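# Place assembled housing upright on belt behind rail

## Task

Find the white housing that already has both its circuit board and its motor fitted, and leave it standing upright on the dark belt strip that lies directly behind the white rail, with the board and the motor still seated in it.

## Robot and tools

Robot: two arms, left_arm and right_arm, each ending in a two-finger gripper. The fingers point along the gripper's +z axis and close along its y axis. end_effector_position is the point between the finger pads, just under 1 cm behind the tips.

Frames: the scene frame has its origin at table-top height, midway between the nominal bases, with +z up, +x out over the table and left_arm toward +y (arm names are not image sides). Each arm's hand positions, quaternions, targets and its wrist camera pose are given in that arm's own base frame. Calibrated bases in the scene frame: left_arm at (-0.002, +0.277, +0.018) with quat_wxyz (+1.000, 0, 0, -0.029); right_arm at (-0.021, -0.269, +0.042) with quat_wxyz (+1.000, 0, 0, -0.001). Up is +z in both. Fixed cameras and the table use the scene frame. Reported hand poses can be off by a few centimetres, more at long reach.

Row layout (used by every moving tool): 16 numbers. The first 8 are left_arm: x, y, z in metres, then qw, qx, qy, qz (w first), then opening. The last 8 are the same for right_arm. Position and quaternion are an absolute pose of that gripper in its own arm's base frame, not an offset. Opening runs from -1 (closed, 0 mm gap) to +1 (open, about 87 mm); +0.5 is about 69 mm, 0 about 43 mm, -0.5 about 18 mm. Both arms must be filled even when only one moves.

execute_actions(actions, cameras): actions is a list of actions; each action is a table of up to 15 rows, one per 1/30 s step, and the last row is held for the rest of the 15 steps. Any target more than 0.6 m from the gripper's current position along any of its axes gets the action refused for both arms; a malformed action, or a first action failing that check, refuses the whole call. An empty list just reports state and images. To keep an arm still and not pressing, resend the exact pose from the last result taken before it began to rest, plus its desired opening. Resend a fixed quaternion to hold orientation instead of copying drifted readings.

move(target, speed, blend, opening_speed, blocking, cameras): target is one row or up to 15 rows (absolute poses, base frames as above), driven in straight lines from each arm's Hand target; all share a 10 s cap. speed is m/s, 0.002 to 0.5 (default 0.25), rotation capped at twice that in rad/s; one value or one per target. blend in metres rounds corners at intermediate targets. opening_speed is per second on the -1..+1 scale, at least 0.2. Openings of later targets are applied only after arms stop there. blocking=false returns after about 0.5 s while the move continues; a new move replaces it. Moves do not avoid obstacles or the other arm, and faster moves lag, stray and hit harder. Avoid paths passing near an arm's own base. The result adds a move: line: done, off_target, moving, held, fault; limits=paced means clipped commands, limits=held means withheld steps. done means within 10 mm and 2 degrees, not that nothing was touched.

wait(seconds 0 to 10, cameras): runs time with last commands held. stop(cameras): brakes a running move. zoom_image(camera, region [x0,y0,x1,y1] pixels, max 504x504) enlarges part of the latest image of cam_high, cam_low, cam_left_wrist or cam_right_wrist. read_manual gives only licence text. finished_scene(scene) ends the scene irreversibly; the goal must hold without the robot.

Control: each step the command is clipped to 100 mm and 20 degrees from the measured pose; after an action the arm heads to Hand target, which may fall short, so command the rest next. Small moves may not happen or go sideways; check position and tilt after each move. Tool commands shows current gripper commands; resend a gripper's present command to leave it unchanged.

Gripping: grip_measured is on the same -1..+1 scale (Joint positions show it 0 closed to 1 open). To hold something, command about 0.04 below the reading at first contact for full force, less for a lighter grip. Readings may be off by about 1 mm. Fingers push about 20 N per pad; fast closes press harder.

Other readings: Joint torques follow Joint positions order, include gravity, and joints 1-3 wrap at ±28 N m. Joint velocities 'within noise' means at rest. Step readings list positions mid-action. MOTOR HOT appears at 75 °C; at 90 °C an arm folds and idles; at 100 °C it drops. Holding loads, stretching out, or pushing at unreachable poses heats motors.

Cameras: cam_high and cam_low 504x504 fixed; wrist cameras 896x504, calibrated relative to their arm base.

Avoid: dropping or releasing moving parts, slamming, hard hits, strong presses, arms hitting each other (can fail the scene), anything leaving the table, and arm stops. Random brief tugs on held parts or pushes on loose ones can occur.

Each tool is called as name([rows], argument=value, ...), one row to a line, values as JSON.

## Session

execute_actions(actions=[])

zoom_image(camera="cam_high", region=[120, 160, 380, 420])

Scene clock: 0.00 s.
left_arm: end_effector_position=(+0.2629, +0.0140, +0.2532) grip_measured=+1.000 end_effector_quat_wxyz=(+0.671, +0.189, +0.691, -0.189) | right_arm: end_effector_position=(+0.1219, +0.2380, +0.2777) grip_measured=+0.979 end_effector_quat_wxyz=(+0.450, -0.480, +0.750, +0.067)
Joint positions: left_arm=[0.741 0.759 0.564 0.101 1.281 0.083 1] | right_arm=[1.453 1.083 1.322 -1.011 0.574 0.066 0.99]
Joint velocities: within noise
Joint torques (N m): no reading
Heat: left arm: 48 °C; right arm: 37 °C.
Hand target: left_arm +0.2632, +0.0142, +0.2578; +0.674, +0.193, +0.688, -0.185 | right_arm +0.1224, +0.2399, +0.2845; +0.458, -0.474, +0.749, +0.076
Tool commands: left_gripper/opening=+1.0 right_gripper/opening=+1.0
camera_calibration:
cam_left_wrist: T_world_to_cam=[[-0.536573, -0.842089, 0.0545548, 0.131133], [-0.746668, 0.443662, -0.495632, 0.3183], [0.393162, -0.306677, -0.866818, 0.260649], [0, 0, 0, 1]] pos_world=[0.205549, 0.0491433, 0.376541]
cam_right_wrist: T_world_to_cam=[[0.810624, -0.519289, 0.270605, -0.0435816], [-0.520408, -0.850738, -0.073625, 0.31435], [0.268447, -0.0811431, -0.959871, 0.391906], [0, 0, 0, 1]] pos_world=[0.0937126, 0.276598, 0.411117]

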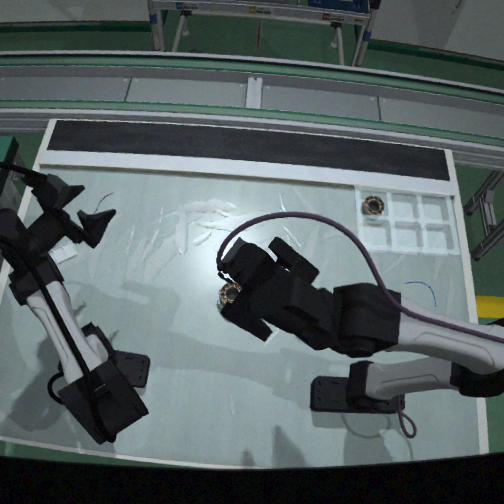

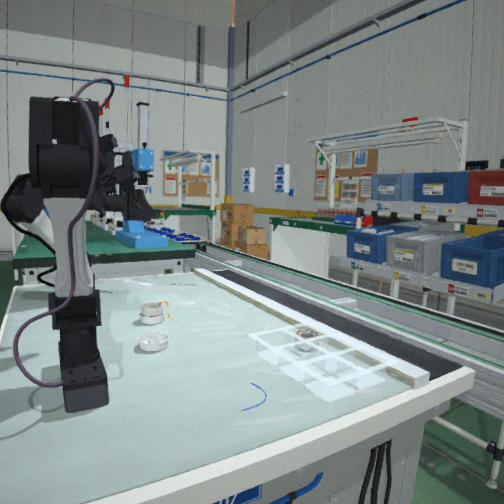

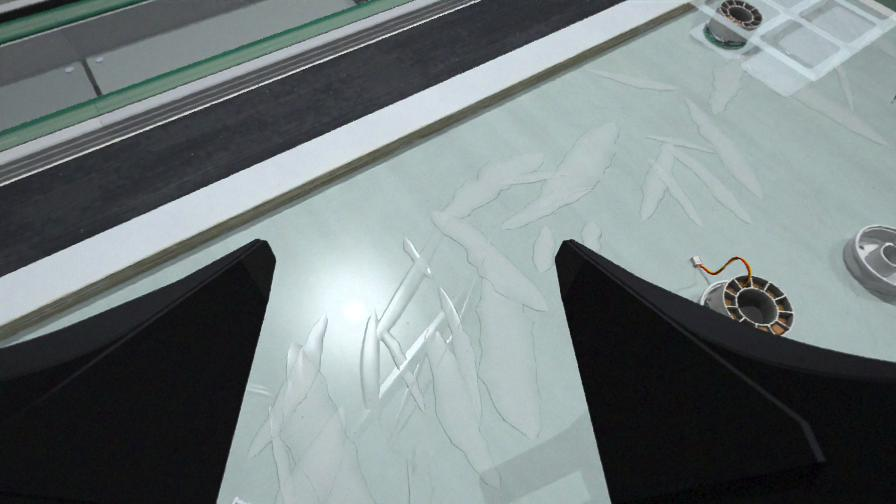

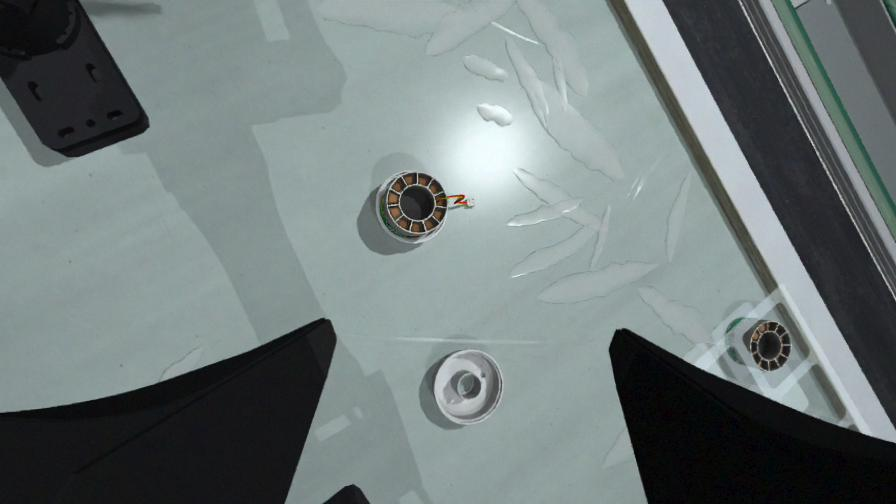

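Scaled by 1.938 from the camera's 504x504 image, which has a finer 720x720 frame.

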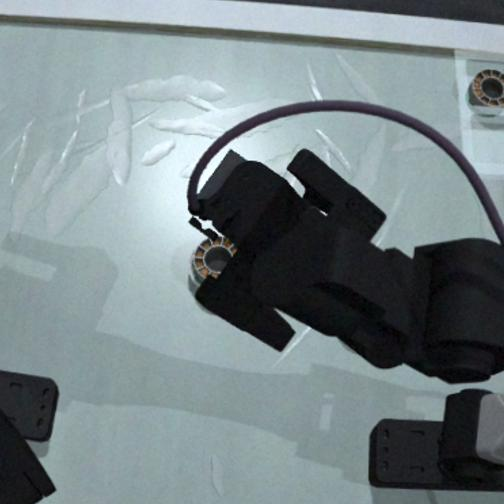

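move([
  [0.2629,0.0140,0.2532,0.671,0.189,0.691,-0.189,1,0.26,0.16,0.27,0.519,-0.218,0.814,0.139,1],
  [0.2629,0.0140,0.2532,0.671,0.189,0.691,-0.189,1,0.33,-0.03,0.18,0.5736,0,0.819,0,1],
], blend=0.04)

Scene clock: 21.93 s.
left_arm: end_effector_position=(+0.2629, +0.0140, +0.2532) grip_measured=+1.000 end_effector_quat_wxyz=(+0.671, +0.189, +0.691, -0.189) | right_arm: end_effector_position=(+0.3286, -0.0299, +0.1828) grip_measured=+0.979 end_effector_quat_wxyz=(+0.572, +0.006, +0.820, -0.001)
Joint positions: left_arm=[0.741 0.759 0.564 0.101 1.281 0.083 1] | right_arm=[-0.16 0.917 0.618 -0.058 -0.142 -0.048 0.99]
Joint velocities: within noise
Joint torques (N m): left_arm=[0.09 -0.14 7.38 1.57 0.11 0.11] | right_arm=[-0.59 -0.65 6.22 1.85 -0.2 -0.08]
Heat: left arm: 50 °C; right arm: 39 °C.
Hand target: left_arm +0.2629, +0.0141, +0.2532; +0.671, +0.189, +0.691, -0.189 | right_arm +0.3299, -0.0300, +0.1801; +0.574, +0.000, +0.819, +0.000
Off the commanded pose: left_arm 0.000 m, 0 deg | right_arm 0.003 m, 1 deg.
move: done
camera_calibration:
cam_left_wrist: T_world_to_cam=[[-0.536573, -0.842089, 0.0545548, 0.131133], [-0.746668, 0.443662, -0.495632, 0.3183], [0.393162, -0.306677, -0.866818, 0.260649], [0, 0, 0, 1]] pos_world=[0.205549, 0.0491433, 0.376541]
cam_right_wrist: T_world_to_cam=[[0.0333242, -0.997849, -0.0564503, -0.0236684], [-0.919963, -0.00855194, -0.391911, 0.40164], [0.390585, 0.0649924, -0.91827, 0.180243], [0, 0, 0, 1]] pos_world=[0.299882, -0.0318971, 0.321583]

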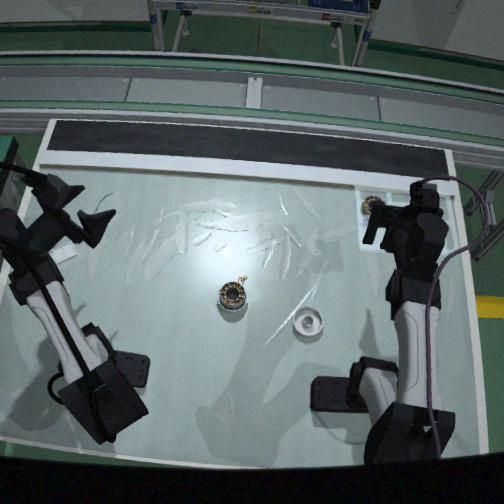

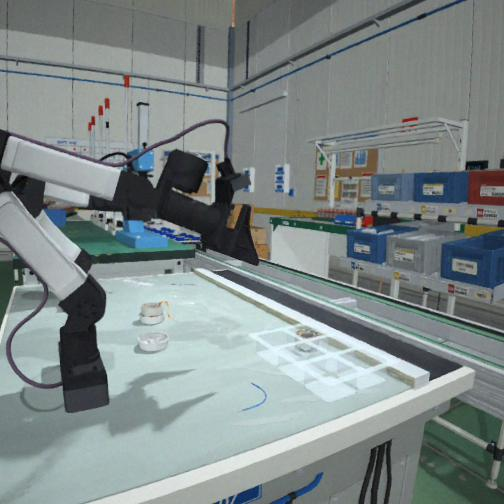

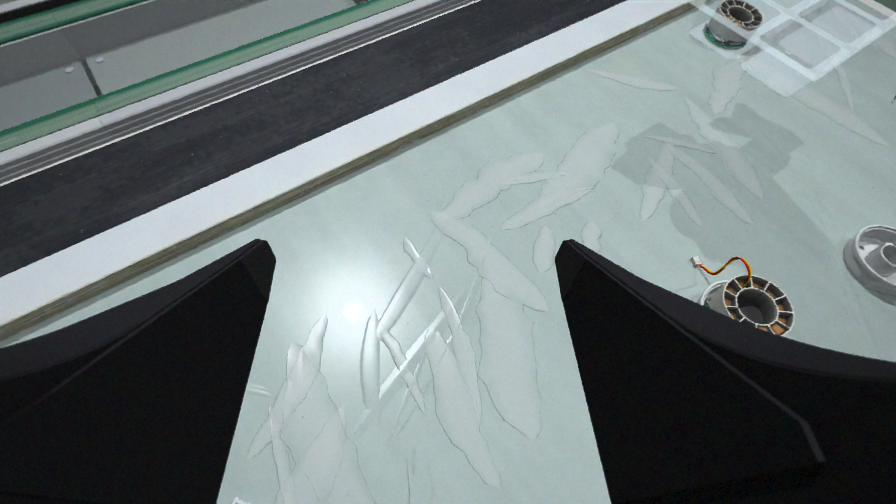

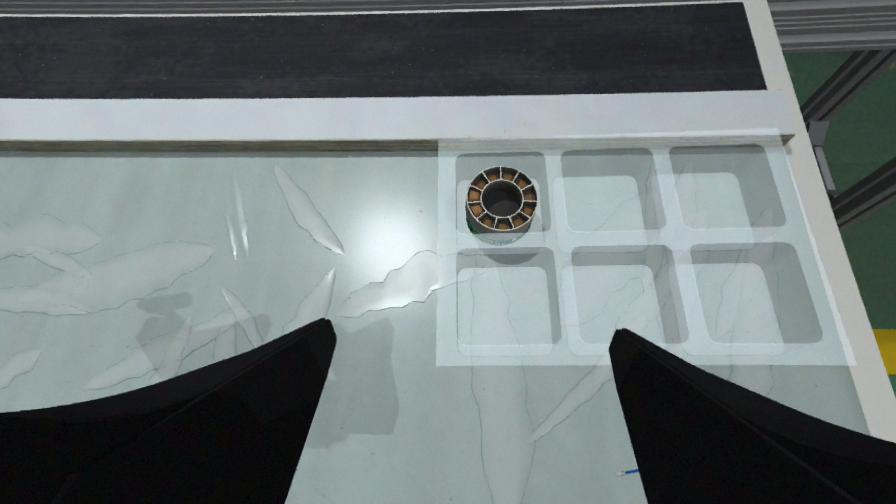

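move([
  [0.33,-0.06,0.2,0.455,0.154,0.874,-0.08,1,0.33,-0.03,0.18,0.5736,0,0.819,0,1],
  [0.21,-0.24,0.11,0.351,0.3684,0.8472,-0.1526,1,0.33,-0.03,0.18,0.5736,0,0.819,0,1],
], blend=0.04, cameras=["cam_low","cam_left_wrist"])

Scene clock: 29.93 s.
left_arm: end_effector_position=(+0.2085, -0.2385, +0.1104) grip_measured=+1.000 end_effector_quat_wxyz=(+0.346, +0.373, +0.847, -0.155) | right_arm: end_effector_position=(+0.3288, -0.0298, +0.1832) grip_measured=+0.979 end_effector_quat_wxyz=(+0.573, +0.005, +0.820, -0.001)
Joint positions: left_arm=[-0.858 1.192 0.787 -0.387 -0.016 -0.022 1] | right_arm=[-0.16 0.917 0.618 -0.056 -0.143 -0.048 0.99]
Joint velocities: within noise
Joint torques (N m): left_arm=[-0.66 -2.78 7.23 1.96 -0.12 0.02] | right_arm=[-0.61 -0.61 6.24 1.84 -0.21 -0.08]
Heat: left arm: 51 °C; right arm: 40 °C.
Hand target: left_arm +0.2099, -0.2400, +0.1101; +0.351, +0.369, +0.847, -0.153 | right_arm +0.3299, -0.0300, +0.1802; +0.574, +0.000, +0.819, +0.000
Off the commanded pose: left_arm 0.002 m, 1 deg | right_arm 0.003 m, 1 deg.
move: done
camera_calibration:
cam_left_wrist: T_world_to_cam=[[-0.728397, -0.682822, 0.0565027, -0.0250729], [-0.652992, 0.716809, 0.244514, 0.282798], [-0.207461, 0.141207, -0.967998, 0.324015], [0, 0, 0, 1]] pos_world=[0.233622, -0.265585, 0.245914]
Images, in order (width x height): cam_low 504x504, cam_left_wrist 896x504.

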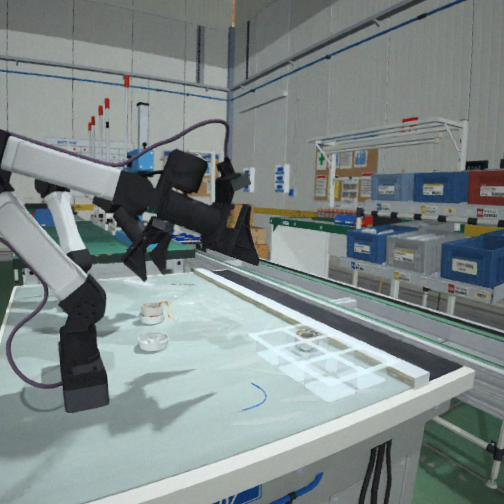

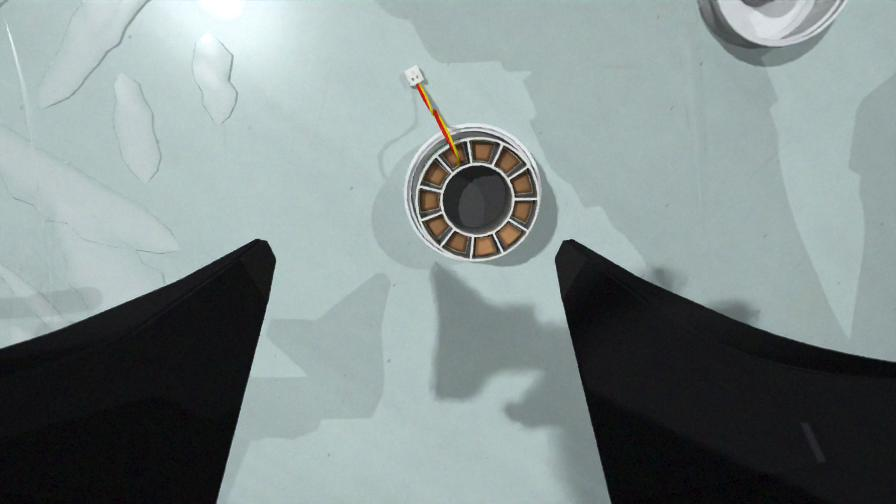

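move(target=[0.196,-0.2615,0.058,0.351,0.3684,0.8472,-0.1526,1,0.33,-0.03,0.18,0.5736,0,0.819,0,1], cameras=["cam_left_wrist"])

Scene clock: 36.70 s.
left_arm: end_effector_position=(+0.1954, -0.2596, +0.0591) grip_measured=+1.000 end_effector_quat_wxyz=(+0.347, +0.372, +0.847, -0.155) | right_arm: end_effector_position=(+0.3288, -0.0298, +0.1832) grip_measured=+0.979 end_effector_quat_wxyz=(+0.573, +0.005, +0.820, -0.001)
Joint positions: left_arm=[-0.962 1.299 0.643 -0.139 -0.091 -0.098 1] | right_arm=[-0.16 0.917 0.618 -0.056 -0.143 -0.048 0.99]
Joint velocities: within noise
Joint torques (N m): left_arm=[-0.9 -2.91 6.9 1.95 -0.16 0.02] | right_arm=[-0.68 -0.64 6.24 1.85 -0.2 -0.09]
Heat: left arm: 51 °C; right arm: 40 °C.
Hand target: left_arm +0.1959, -0.2614, +0.0580; +0.351, +0.368, +0.847, -0.153 | right_arm +0.3299, -0.0300, +0.1801; +0.574, +0.000, +0.819, +0.000
Off the commanded pose: left_arm 0.002 m, 1 deg | right_arm 0.003 m, 1 deg.
move: done
camera_calibration:
cam_left_wrist: T_world_to_cam=[[-0.726813, -0.684526, 0.0562867, -0.0468802], [-0.655065, 0.715497, 0.242805, 0.302146], [-0.206479, 0.139602, -0.968441, 0.274054], [0, 0, 0, 1]] pos_world=[0.220439, -0.286534, 0.194681]
Images, in order (width x height): cam_left_wrist 896x504.

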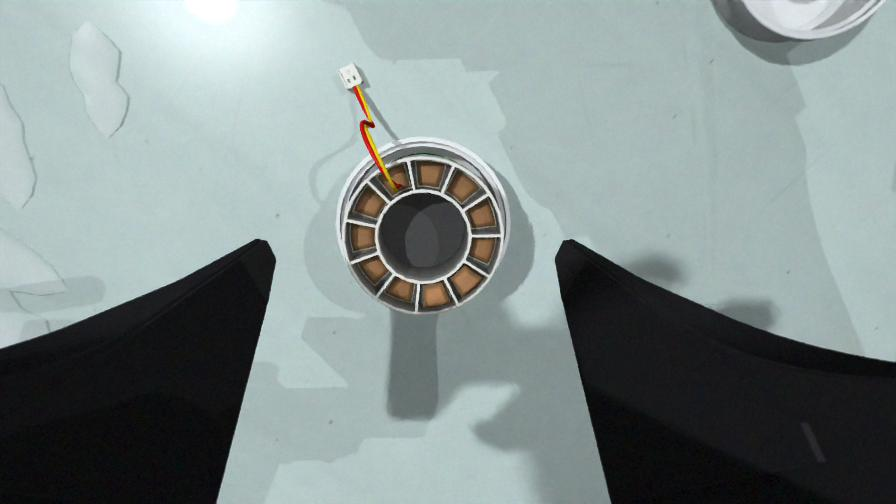

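move(target=[0.198,-0.2605,0.002,0.351,0.3684,0.8472,-0.1526,1,0.33,-0.03,0.18,0.5736,0,0.819,0,1], speed=0.09, cameras=["cam_low","cam_left_wrist"])

Scene clock: 41.90 s.
left_arm: end_effector_position=(+0.1964, -0.2608, +0.0035) grip_measured=+1.000 end_effector_quat_wxyz=(+0.348, +0.371, +0.847, -0.155) | right_arm: end_effector_position=(+0.3288, -0.0297, +0.1832) grip_measured=+0.979 end_effector_quat_wxyz=(+0.573, +0.005, +0.820, -0.001)
Joint positions: left_arm=[-0.962 1.46 0.503 0.164 -0.092 -0.099 1] | right_arm=[-0.16 0.917 0.618 -0.056 -0.143 -0.048 0.99]
Joint velocities: within noise
Joint torques (N m): left_arm=[0.05 -3.4 5.86 1.95 -0.11 0.09] | right_arm=[-0.69 -0.68 6.26 1.83 -0.2 -0.07]
Heat: left arm: 52 °C; right arm: 40 °C.
Hand target: left_arm +0.1980, -0.2605, +0.0020; +0.351, +0.368, +0.847, -0.153 | right_arm +0.3299, -0.0300, +0.1801; +0.574, +0.000, +0.819, +0.000
Off the commanded pose: left_arm 0.002 m, 1 deg | right_arm 0.003 m, 1 deg.
move: done
camera_calibration:
cam_left_wrist: T_world_to_cam=[[-0.725969, -0.68542, 0.0562965, -0.0442107], [-0.656356, 0.714969, 0.240868, 0.317246], [-0.205346, 0.137912, -0.968924, 0.219992], [0, 0, 0, 1]] pos_world=[0.221305, -0.287463, 0.13923]
Images, in order (width x height): cam_low 504x504, cam_left_wrist 896x504.

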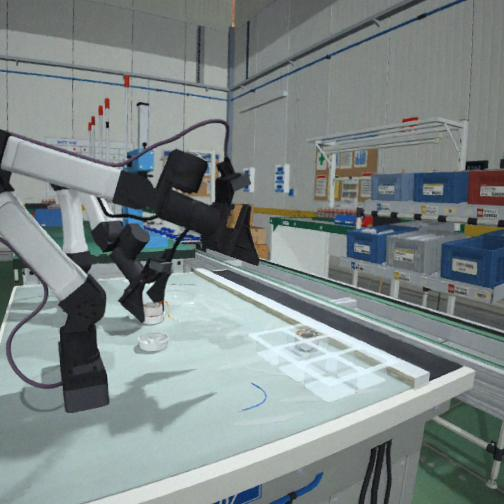

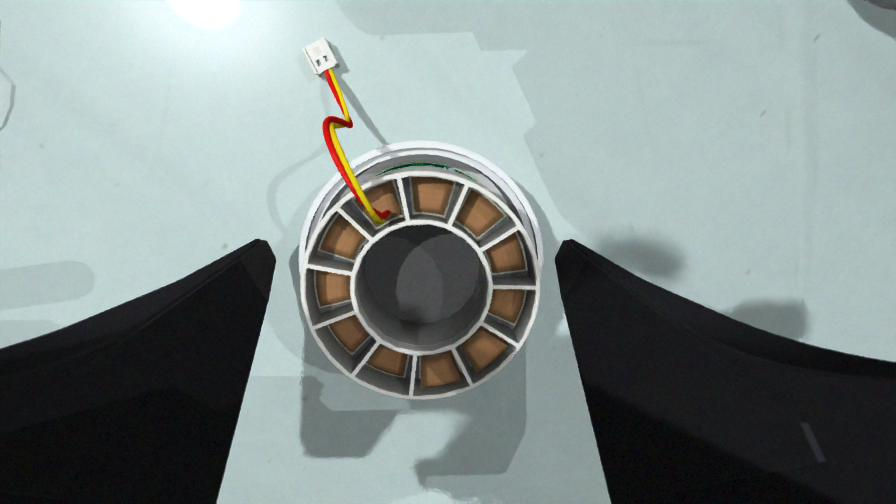

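move([
  [0.197,-0.2615,0.003,0.351,0.3684,0.8472,-0.1526,0.42,0.33,-0.03,0.18,0.5736,0,0.819,0,1],
  [0.197,-0.2615,0.04,0.351,0.3684,0.8472,-0.1526,0.42,0.33,-0.03,0.18,0.5736,0,0.819,0,1],
  [0.21,-0.26,0.14,0.351,0.3684,0.8472,-0.1526,0.42,0.33,-0.03,0.18,0.5736,0,0.819,0,1],
], speed=[0.05,0.07,0.15], blend=[0,0.01,0], opening_speed=0.4, cameras=["cam_left_wrist"])

Scene clock: 53.80 s.
left_arm: end_effector_position=(+0.2034, -0.2523, +0.1211) grip_measured=+0.478 end_effector_quat_wxyz=(+0.328, +0.372, +0.858, -0.136) | right_arm: end_effector_position=(+0.3288, -0.0297, +0.1832) grip_measured=+0.979 end_effector_quat_wxyz=(+0.573, +0.005, +0.820, -0.001)
Joint positions: left_arm=[-0.928 1.263 0.905 -0.492 -0.084 -0.079 0.739] | right_arm=[-0.16 0.917 0.618 -0.056 -0.143 -0.048 0.99]
Joint velocities: within noise
Joint torques (N m): left_arm=[0.83 -5.11 9.89 1.88 0.12 0.21] | right_arm=[-0.57 -0.66 6.11 1.82 -0.17 -0.07]
Heat: left arm: 52 °C; right arm: 41 °C.
Hand target: left_arm +0.2097, -0.2595, +0.1402; +0.351, +0.369, +0.847, -0.152 | right_arm +0.3299, -0.0300, +0.1801; +0.574, +0.000, +0.819, +0.000
Off the commanded pose: left_arm 0.021 m, 4 deg | right_arm 0.003 m, 1 deg.
move: off_target (left_arm)
camera_calibration:
cam_left_wrist: T_world_to_cam=[[-0.714658, -0.698286, 0.0407504, -0.0436597], [-0.659059, 0.691738, 0.295195, 0.275518], [-0.234319, 0.184107, -0.954568, 0.350007], [0, 0, 0, 1]] pos_world=[0.232394, -0.285512, 0.254553]
Images, in order (width x height): cam_left_wrist 896x504.

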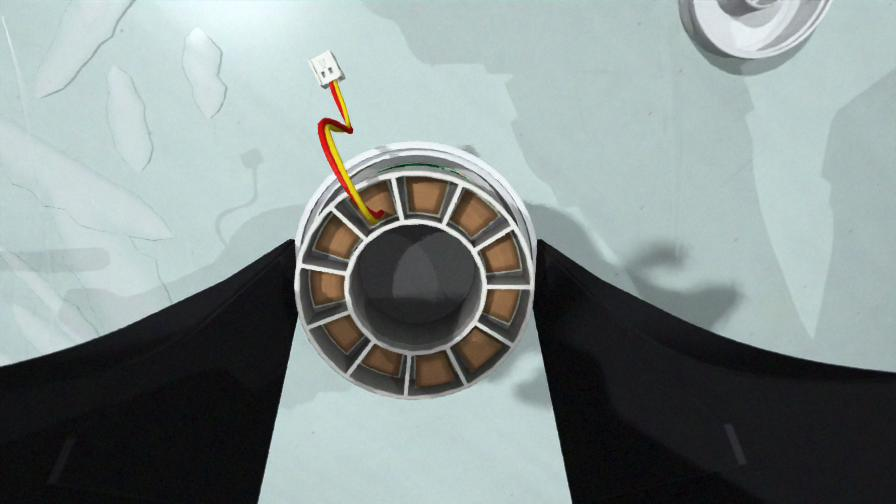

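move([
  [0.36,-0.19,0.17,0.3757,0.1763,0.907,-0.073,0.42,0.33,-0.03,0.18,0.5736,0,0.819,0,1],
  [0.48,-0.04,0.17,0.3823,0.0403,0.923,-0.0167,0.42,0.33,-0.03,0.18,0.5736,0,0.819,0,1],
  [0.638,-0.03,0.14,0.4105,0.0318,0.9112,-0.0143,0.42,0.33,-0.03,0.18,0.5736,0,0.819,0,1],
], speed=0.2, blend=0.04, cameras=["cam_left_wrist"])

Scene clock: 64.50 s.
left_arm: end_effector_position=(+0.6293, -0.0315, +0.1262) grip_measured=+0.478 end_effector_quat_wxyz=(+0.390, +0.028, +0.920, -0.010) | right_arm: end_effector_position=(+0.3288, -0.0297, +0.1832) grip_measured=+0.979 end_effector_quat_wxyz=(+0.573, +0.005, +0.820, -0.001)
Joint positions: left_arm=[-0.049 2.531 2.55 -0.79 0.005 0.01 0.739] | right_arm=[-0.16 0.917 0.618 -0.056 -0.143 -0.048 0.99]
Joint velocities: within noise
Joint torques (N m): left_arm=[0.69 -11.73 10.18 2 0.19 0.16] | right_arm=[-0.59 -0.64 6.16 1.84 -0.18 -0.06]
Heat: left arm: 53 °C; right arm: 41 °C.
Hand target: left_arm +0.6373, -0.0298, +0.1400; +0.411, +0.032, +0.911, -0.014 | right_arm +0.3299, -0.0300, +0.1801; +0.574, +0.000, +0.819, +0.000
Off the commanded pose: left_arm 0.016 m, 3 deg | right_arm 0.003 m, 1 deg.
move: off_target (left_arm)
camera_calibration:
cam_left_wrist: T_world_to_cam=[[-0.0474219, -0.997659, 0.0492779, -0.0156828], [-0.973196, 0.0572608, 0.222735, 0.588864], [-0.225036, -0.0373945, -0.973633, 0.403562], [0, 0, 0, 1]] pos_world=[0.663152, -0.0342739, 0.262533]
Images, in order (width x height): cam_left_wrist 896x504.

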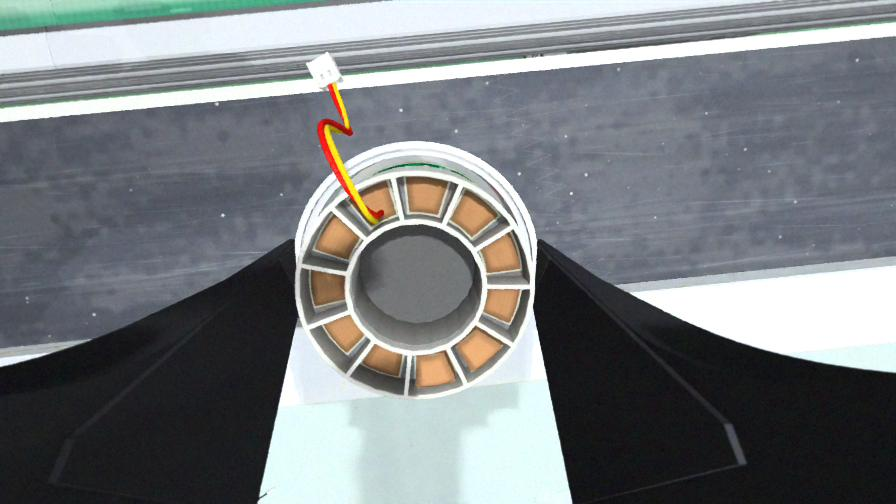

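move([
  [0.638,-0.03,0.06,0.4105,0.0318,0.9112,-0.0143,0.42,0.33,-0.03,0.18,0.5736,0,0.819,0,1],
  [0.638,-0.03,0.040,0.4105,0.0318,0.9112,-0.0143,0.42,0.33,-0.03,0.18,0.5736,0,0.819,0,1],
], speed=[0.1,0.04], blend=0.015, cameras=["cam_left_wrist"])

Scene clock: 69.80 s.
left_arm: end_effector_position=(+0.6285, -0.0315, +0.0134) grip_measured=+0.478 end_effector_quat_wxyz=(+0.380, +0.029, +0.924, -0.010) | right_arm: end_effector_position=(+0.3288, -0.0297, +0.1832) grip_measured=+0.979 end_effector_quat_wxyz=(+0.573, +0.005, +0.820, -0.001)
Joint positions: left_arm=[-0.049 2.525 2.101 -0.366 0.006 0.011 0.739] | right_arm=[-0.16 0.917 0.618 -0.056 -0.143 -0.048 0.99]
Joint velocities: within noise
Joint torques (N m): left_arm=[0.65 -15.15 7.25 2.14 0.2 0.19] | right_arm=[-0.57 -0.59 6.17 1.83 -0.19 -0.08]
Heat: left arm: 54 °C; right arm: 41 °C.
Hand target: left_arm +0.6373, -0.0298, +0.0401; +0.410, +0.032, +0.911, -0.014 | right_arm +0.3299, -0.0300, +0.1801; +0.574, +0.000, +0.819, +0.000
Off the commanded pose: left_arm 0.028 m, 4 deg | right_arm 0.003 m, 1 deg.
move: off_target (left_arm); blend cut to 0.01 m at target 1
camera_calibration:
cam_left_wrist: T_world_to_cam=[[-0.0472368, -0.997683, 0.0489685, -0.0102728], [-0.968457, 0.0577504, 0.242396, 0.609966], [-0.244663, -0.0359739, -0.968941, 0.305907], [0, 0, 0, 1]] pos_world=[0.665085, -0.0344701, 0.149055]
Images, in order (width x height): cam_left_wrist 896x504.

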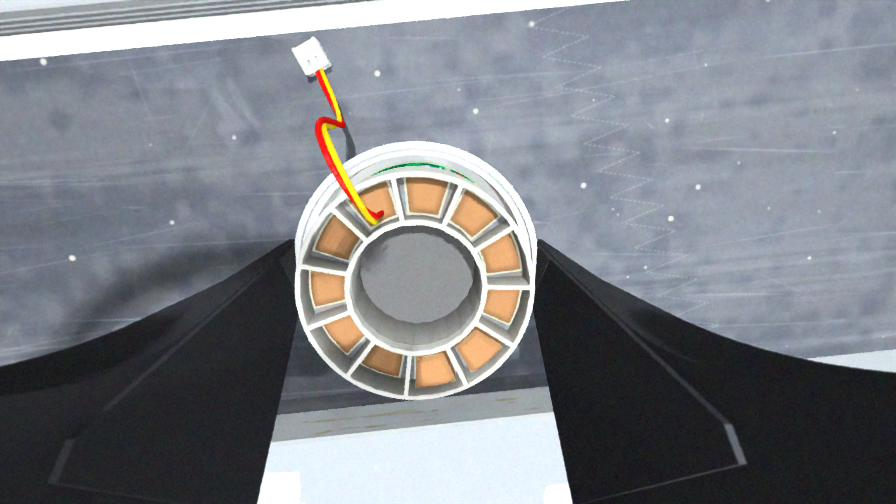

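move(target=[0.637,-0.03,0.034,0.4105,0.0318,0.9112,-0.0143,0.42,0.33,-0.03,0.18,0.5736,0,0.819,0,1], speed=0.05, cameras=["cam_left_wrist"])

Scene clock: 73.50 s.
left_arm: end_effector_position=(+0.6318, -0.0320, +0.0125) grip_measured=+0.478 end_effector_quat_wxyz=(+0.389, +0.029, +0.921, -0.011) | right_arm: end_effector_position=(+0.3288, -0.0297, +0.1832) grip_measured=+0.979 end_effector_quat_wxyz=(+0.573, +0.005, +0.820, -0.001)
Joint positions: left_arm=[-0.049 2.525 2.085 -0.331 0.008 0.011 0.739] | right_arm=[-0.16 0.917 0.618 -0.056 -0.143 -0.048 0.99]
Joint velocities: within noise
Joint torques (N m): left_arm=[0.62 -14.99 6.67 2.01 0.15 0.16] | right_arm=[-0.66 -0.51 6.17 1.83 -0.2 -0.08]
Heat: left arm: 54 °C; right arm: 41 °C.
Hand target: left_arm +0.6368, -0.0299, +0.0339; +0.410, +0.032, +0.911, -0.014 | right_arm +0.3299, -0.0300, +0.1801; +0.574, +0.000, +0.819, +0.000
Off the commanded pose: left_arm 0.022 m, 3 deg | right_arm 0.003 m, 1 deg.
move: off_target (left_arm)
camera_calibration:
cam_left_wrist: T_world_to_cam=[[-0.0495503, -0.997503, 0.0503227, -0.00911885], [-0.972888, 0.059601, 0.223463, 0.616443], [-0.225904, -0.0378857, -0.973412, 0.293955], [0, 0, 0, 1]] pos_world=[0.665684, -0.0347, 0.148846]
Images, in order (width x height): cam_left_wrist 896x504.

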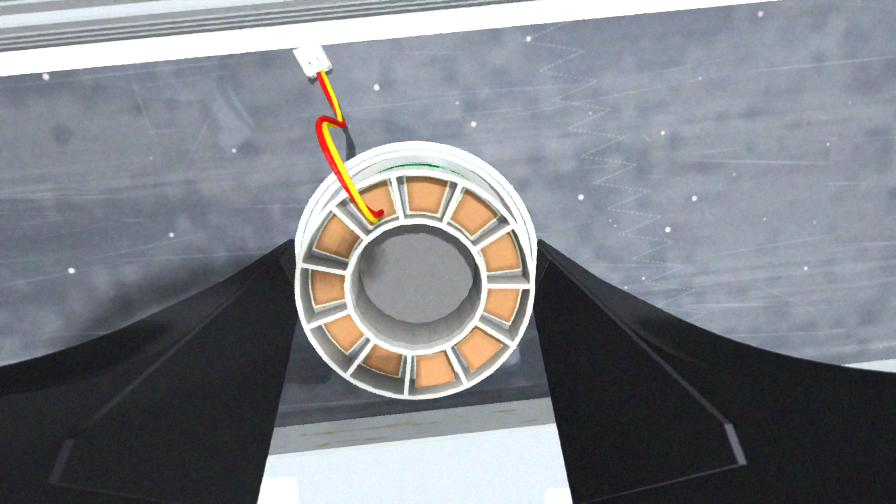

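Same contact signature as in scene 1, so I release and retract.

move([
  [0.637,-0.03,0.036,0.4105,0.0318,0.9112,-0.0143,1,0.33,-0.03,0.18,0.5736,0,0.819,0,1],
], opening_speed=0.4, cameras=[])

move(target=[0.615,-0.03,0.16,0.4105,0.0318,0.9112,-0.0143,1,0.33,-0.03,0.18,0.5736,0,0.819,0,1], speed=0.14, cameras=["cam_left_wrist"])

Scene clock: 79.10 s.
left_arm: end_effector_position=(+0.6319, -0.0320, +0.0126) grip_measured=+1.000 end_effector_quat_wxyz=(+0.390, +0.029, +0.920, -0.011) | right_arm: end_effector_position=(+0.3288, -0.0297, +0.1832) grip_measured=+0.979 end_effector_quat_wxyz=(+0.573, +0.005, +0.820, -0.001)
Joint positions: left_arm=[-0.049 2.525 2.085 -0.33 0.008 0.011 1] | right_arm=[-0.16 0.917 0.618 -0.056 -0.143 -0.048 0.99]
Joint velocities: within noise
Joint torques (N m): left_arm=[0.66 -15.15 7.21 1.92 0.16 0.19] | right_arm=[-0.53 -0.64 6.22 1.84 -0.19 -0.07]
Heat: left arm: 54 °C; right arm: 41 °C.
Hand target: left_arm +0.6369, -0.0298, +0.0359; +0.410, +0.032, +0.911, -0.014 | right_arm +0.3299, -0.0300, +0.1801; +0.574, +0.000, +0.819, +0.000
Off the commanded pose: left_arm 0.024 m, 3 deg | right_arm 0.003 m, 1 deg.
move: off_target (left_arm)
No camera images: "cameras" was empty.

Scene clock: 80.83 s.
left_arm: end_effector_position=(+0.6125, -0.0311, +0.1316) grip_measured=+1.000 end_effector_quat_wxyz=(+0.386, +0.029, +0.922, -0.011) | right_arm: end_effector_position=(+0.3288, -0.0296, +0.1832) grip_measured=+0.979 end_effector_quat_wxyz=(+0.573, +0.005, +0.820, -0.001)
Joint positions: left_arm=[-0.049 2.412 2.359 -0.724 0.008 0.011 1] | right_arm=[-0.16 0.917 0.618 -0.056 -0.143 -0.048 0.99]
Joint velocities: within noise
Joint torques (N m): left_arm=[0.49 -14.2 9.26 1.81 0.17 0.16] | right_arm=[-0.68 -0.54 6.2 1.82 -0.19 -0.07]
Heat: left arm: 55 °C; right arm: 41 °C.
Hand target: left_arm +0.6145, -0.0298, +0.1598; +0.411, +0.032, +0.911, -0.014 | right_arm +0.3299, -0.0300, +0.1801; +0.574, +0.000, +0.819, +0.000
Off the commanded pose: left_arm 0.028 m, 3 deg | right_arm 0.003 m, 1 deg.
move: off_target (left_arm)
camera_calibration:
cam_left_wrist: T_world_to_cam=[[-0.0492243, -0.997519, 0.0503246, -0.0153224], [-0.971421, 0.0595287, 0.229779, 0.569342], [-0.232205, -0.0375757, -0.971941, 0.409275], [0, 0, 0, 1]] pos_world=[0.647352, -0.0337978, 0.267739]
Images, in order (width x height): cam_left_wrist 896x504.

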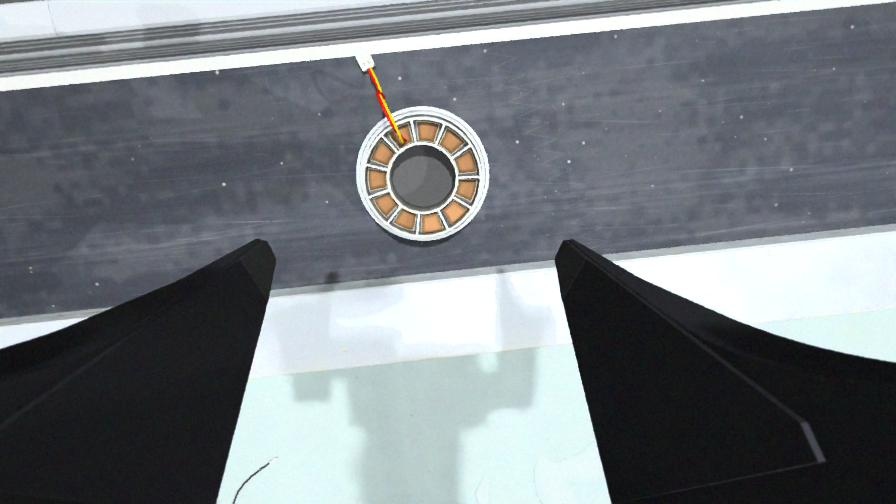

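finished_scene(scene=2)

The scene is finished: the task was done.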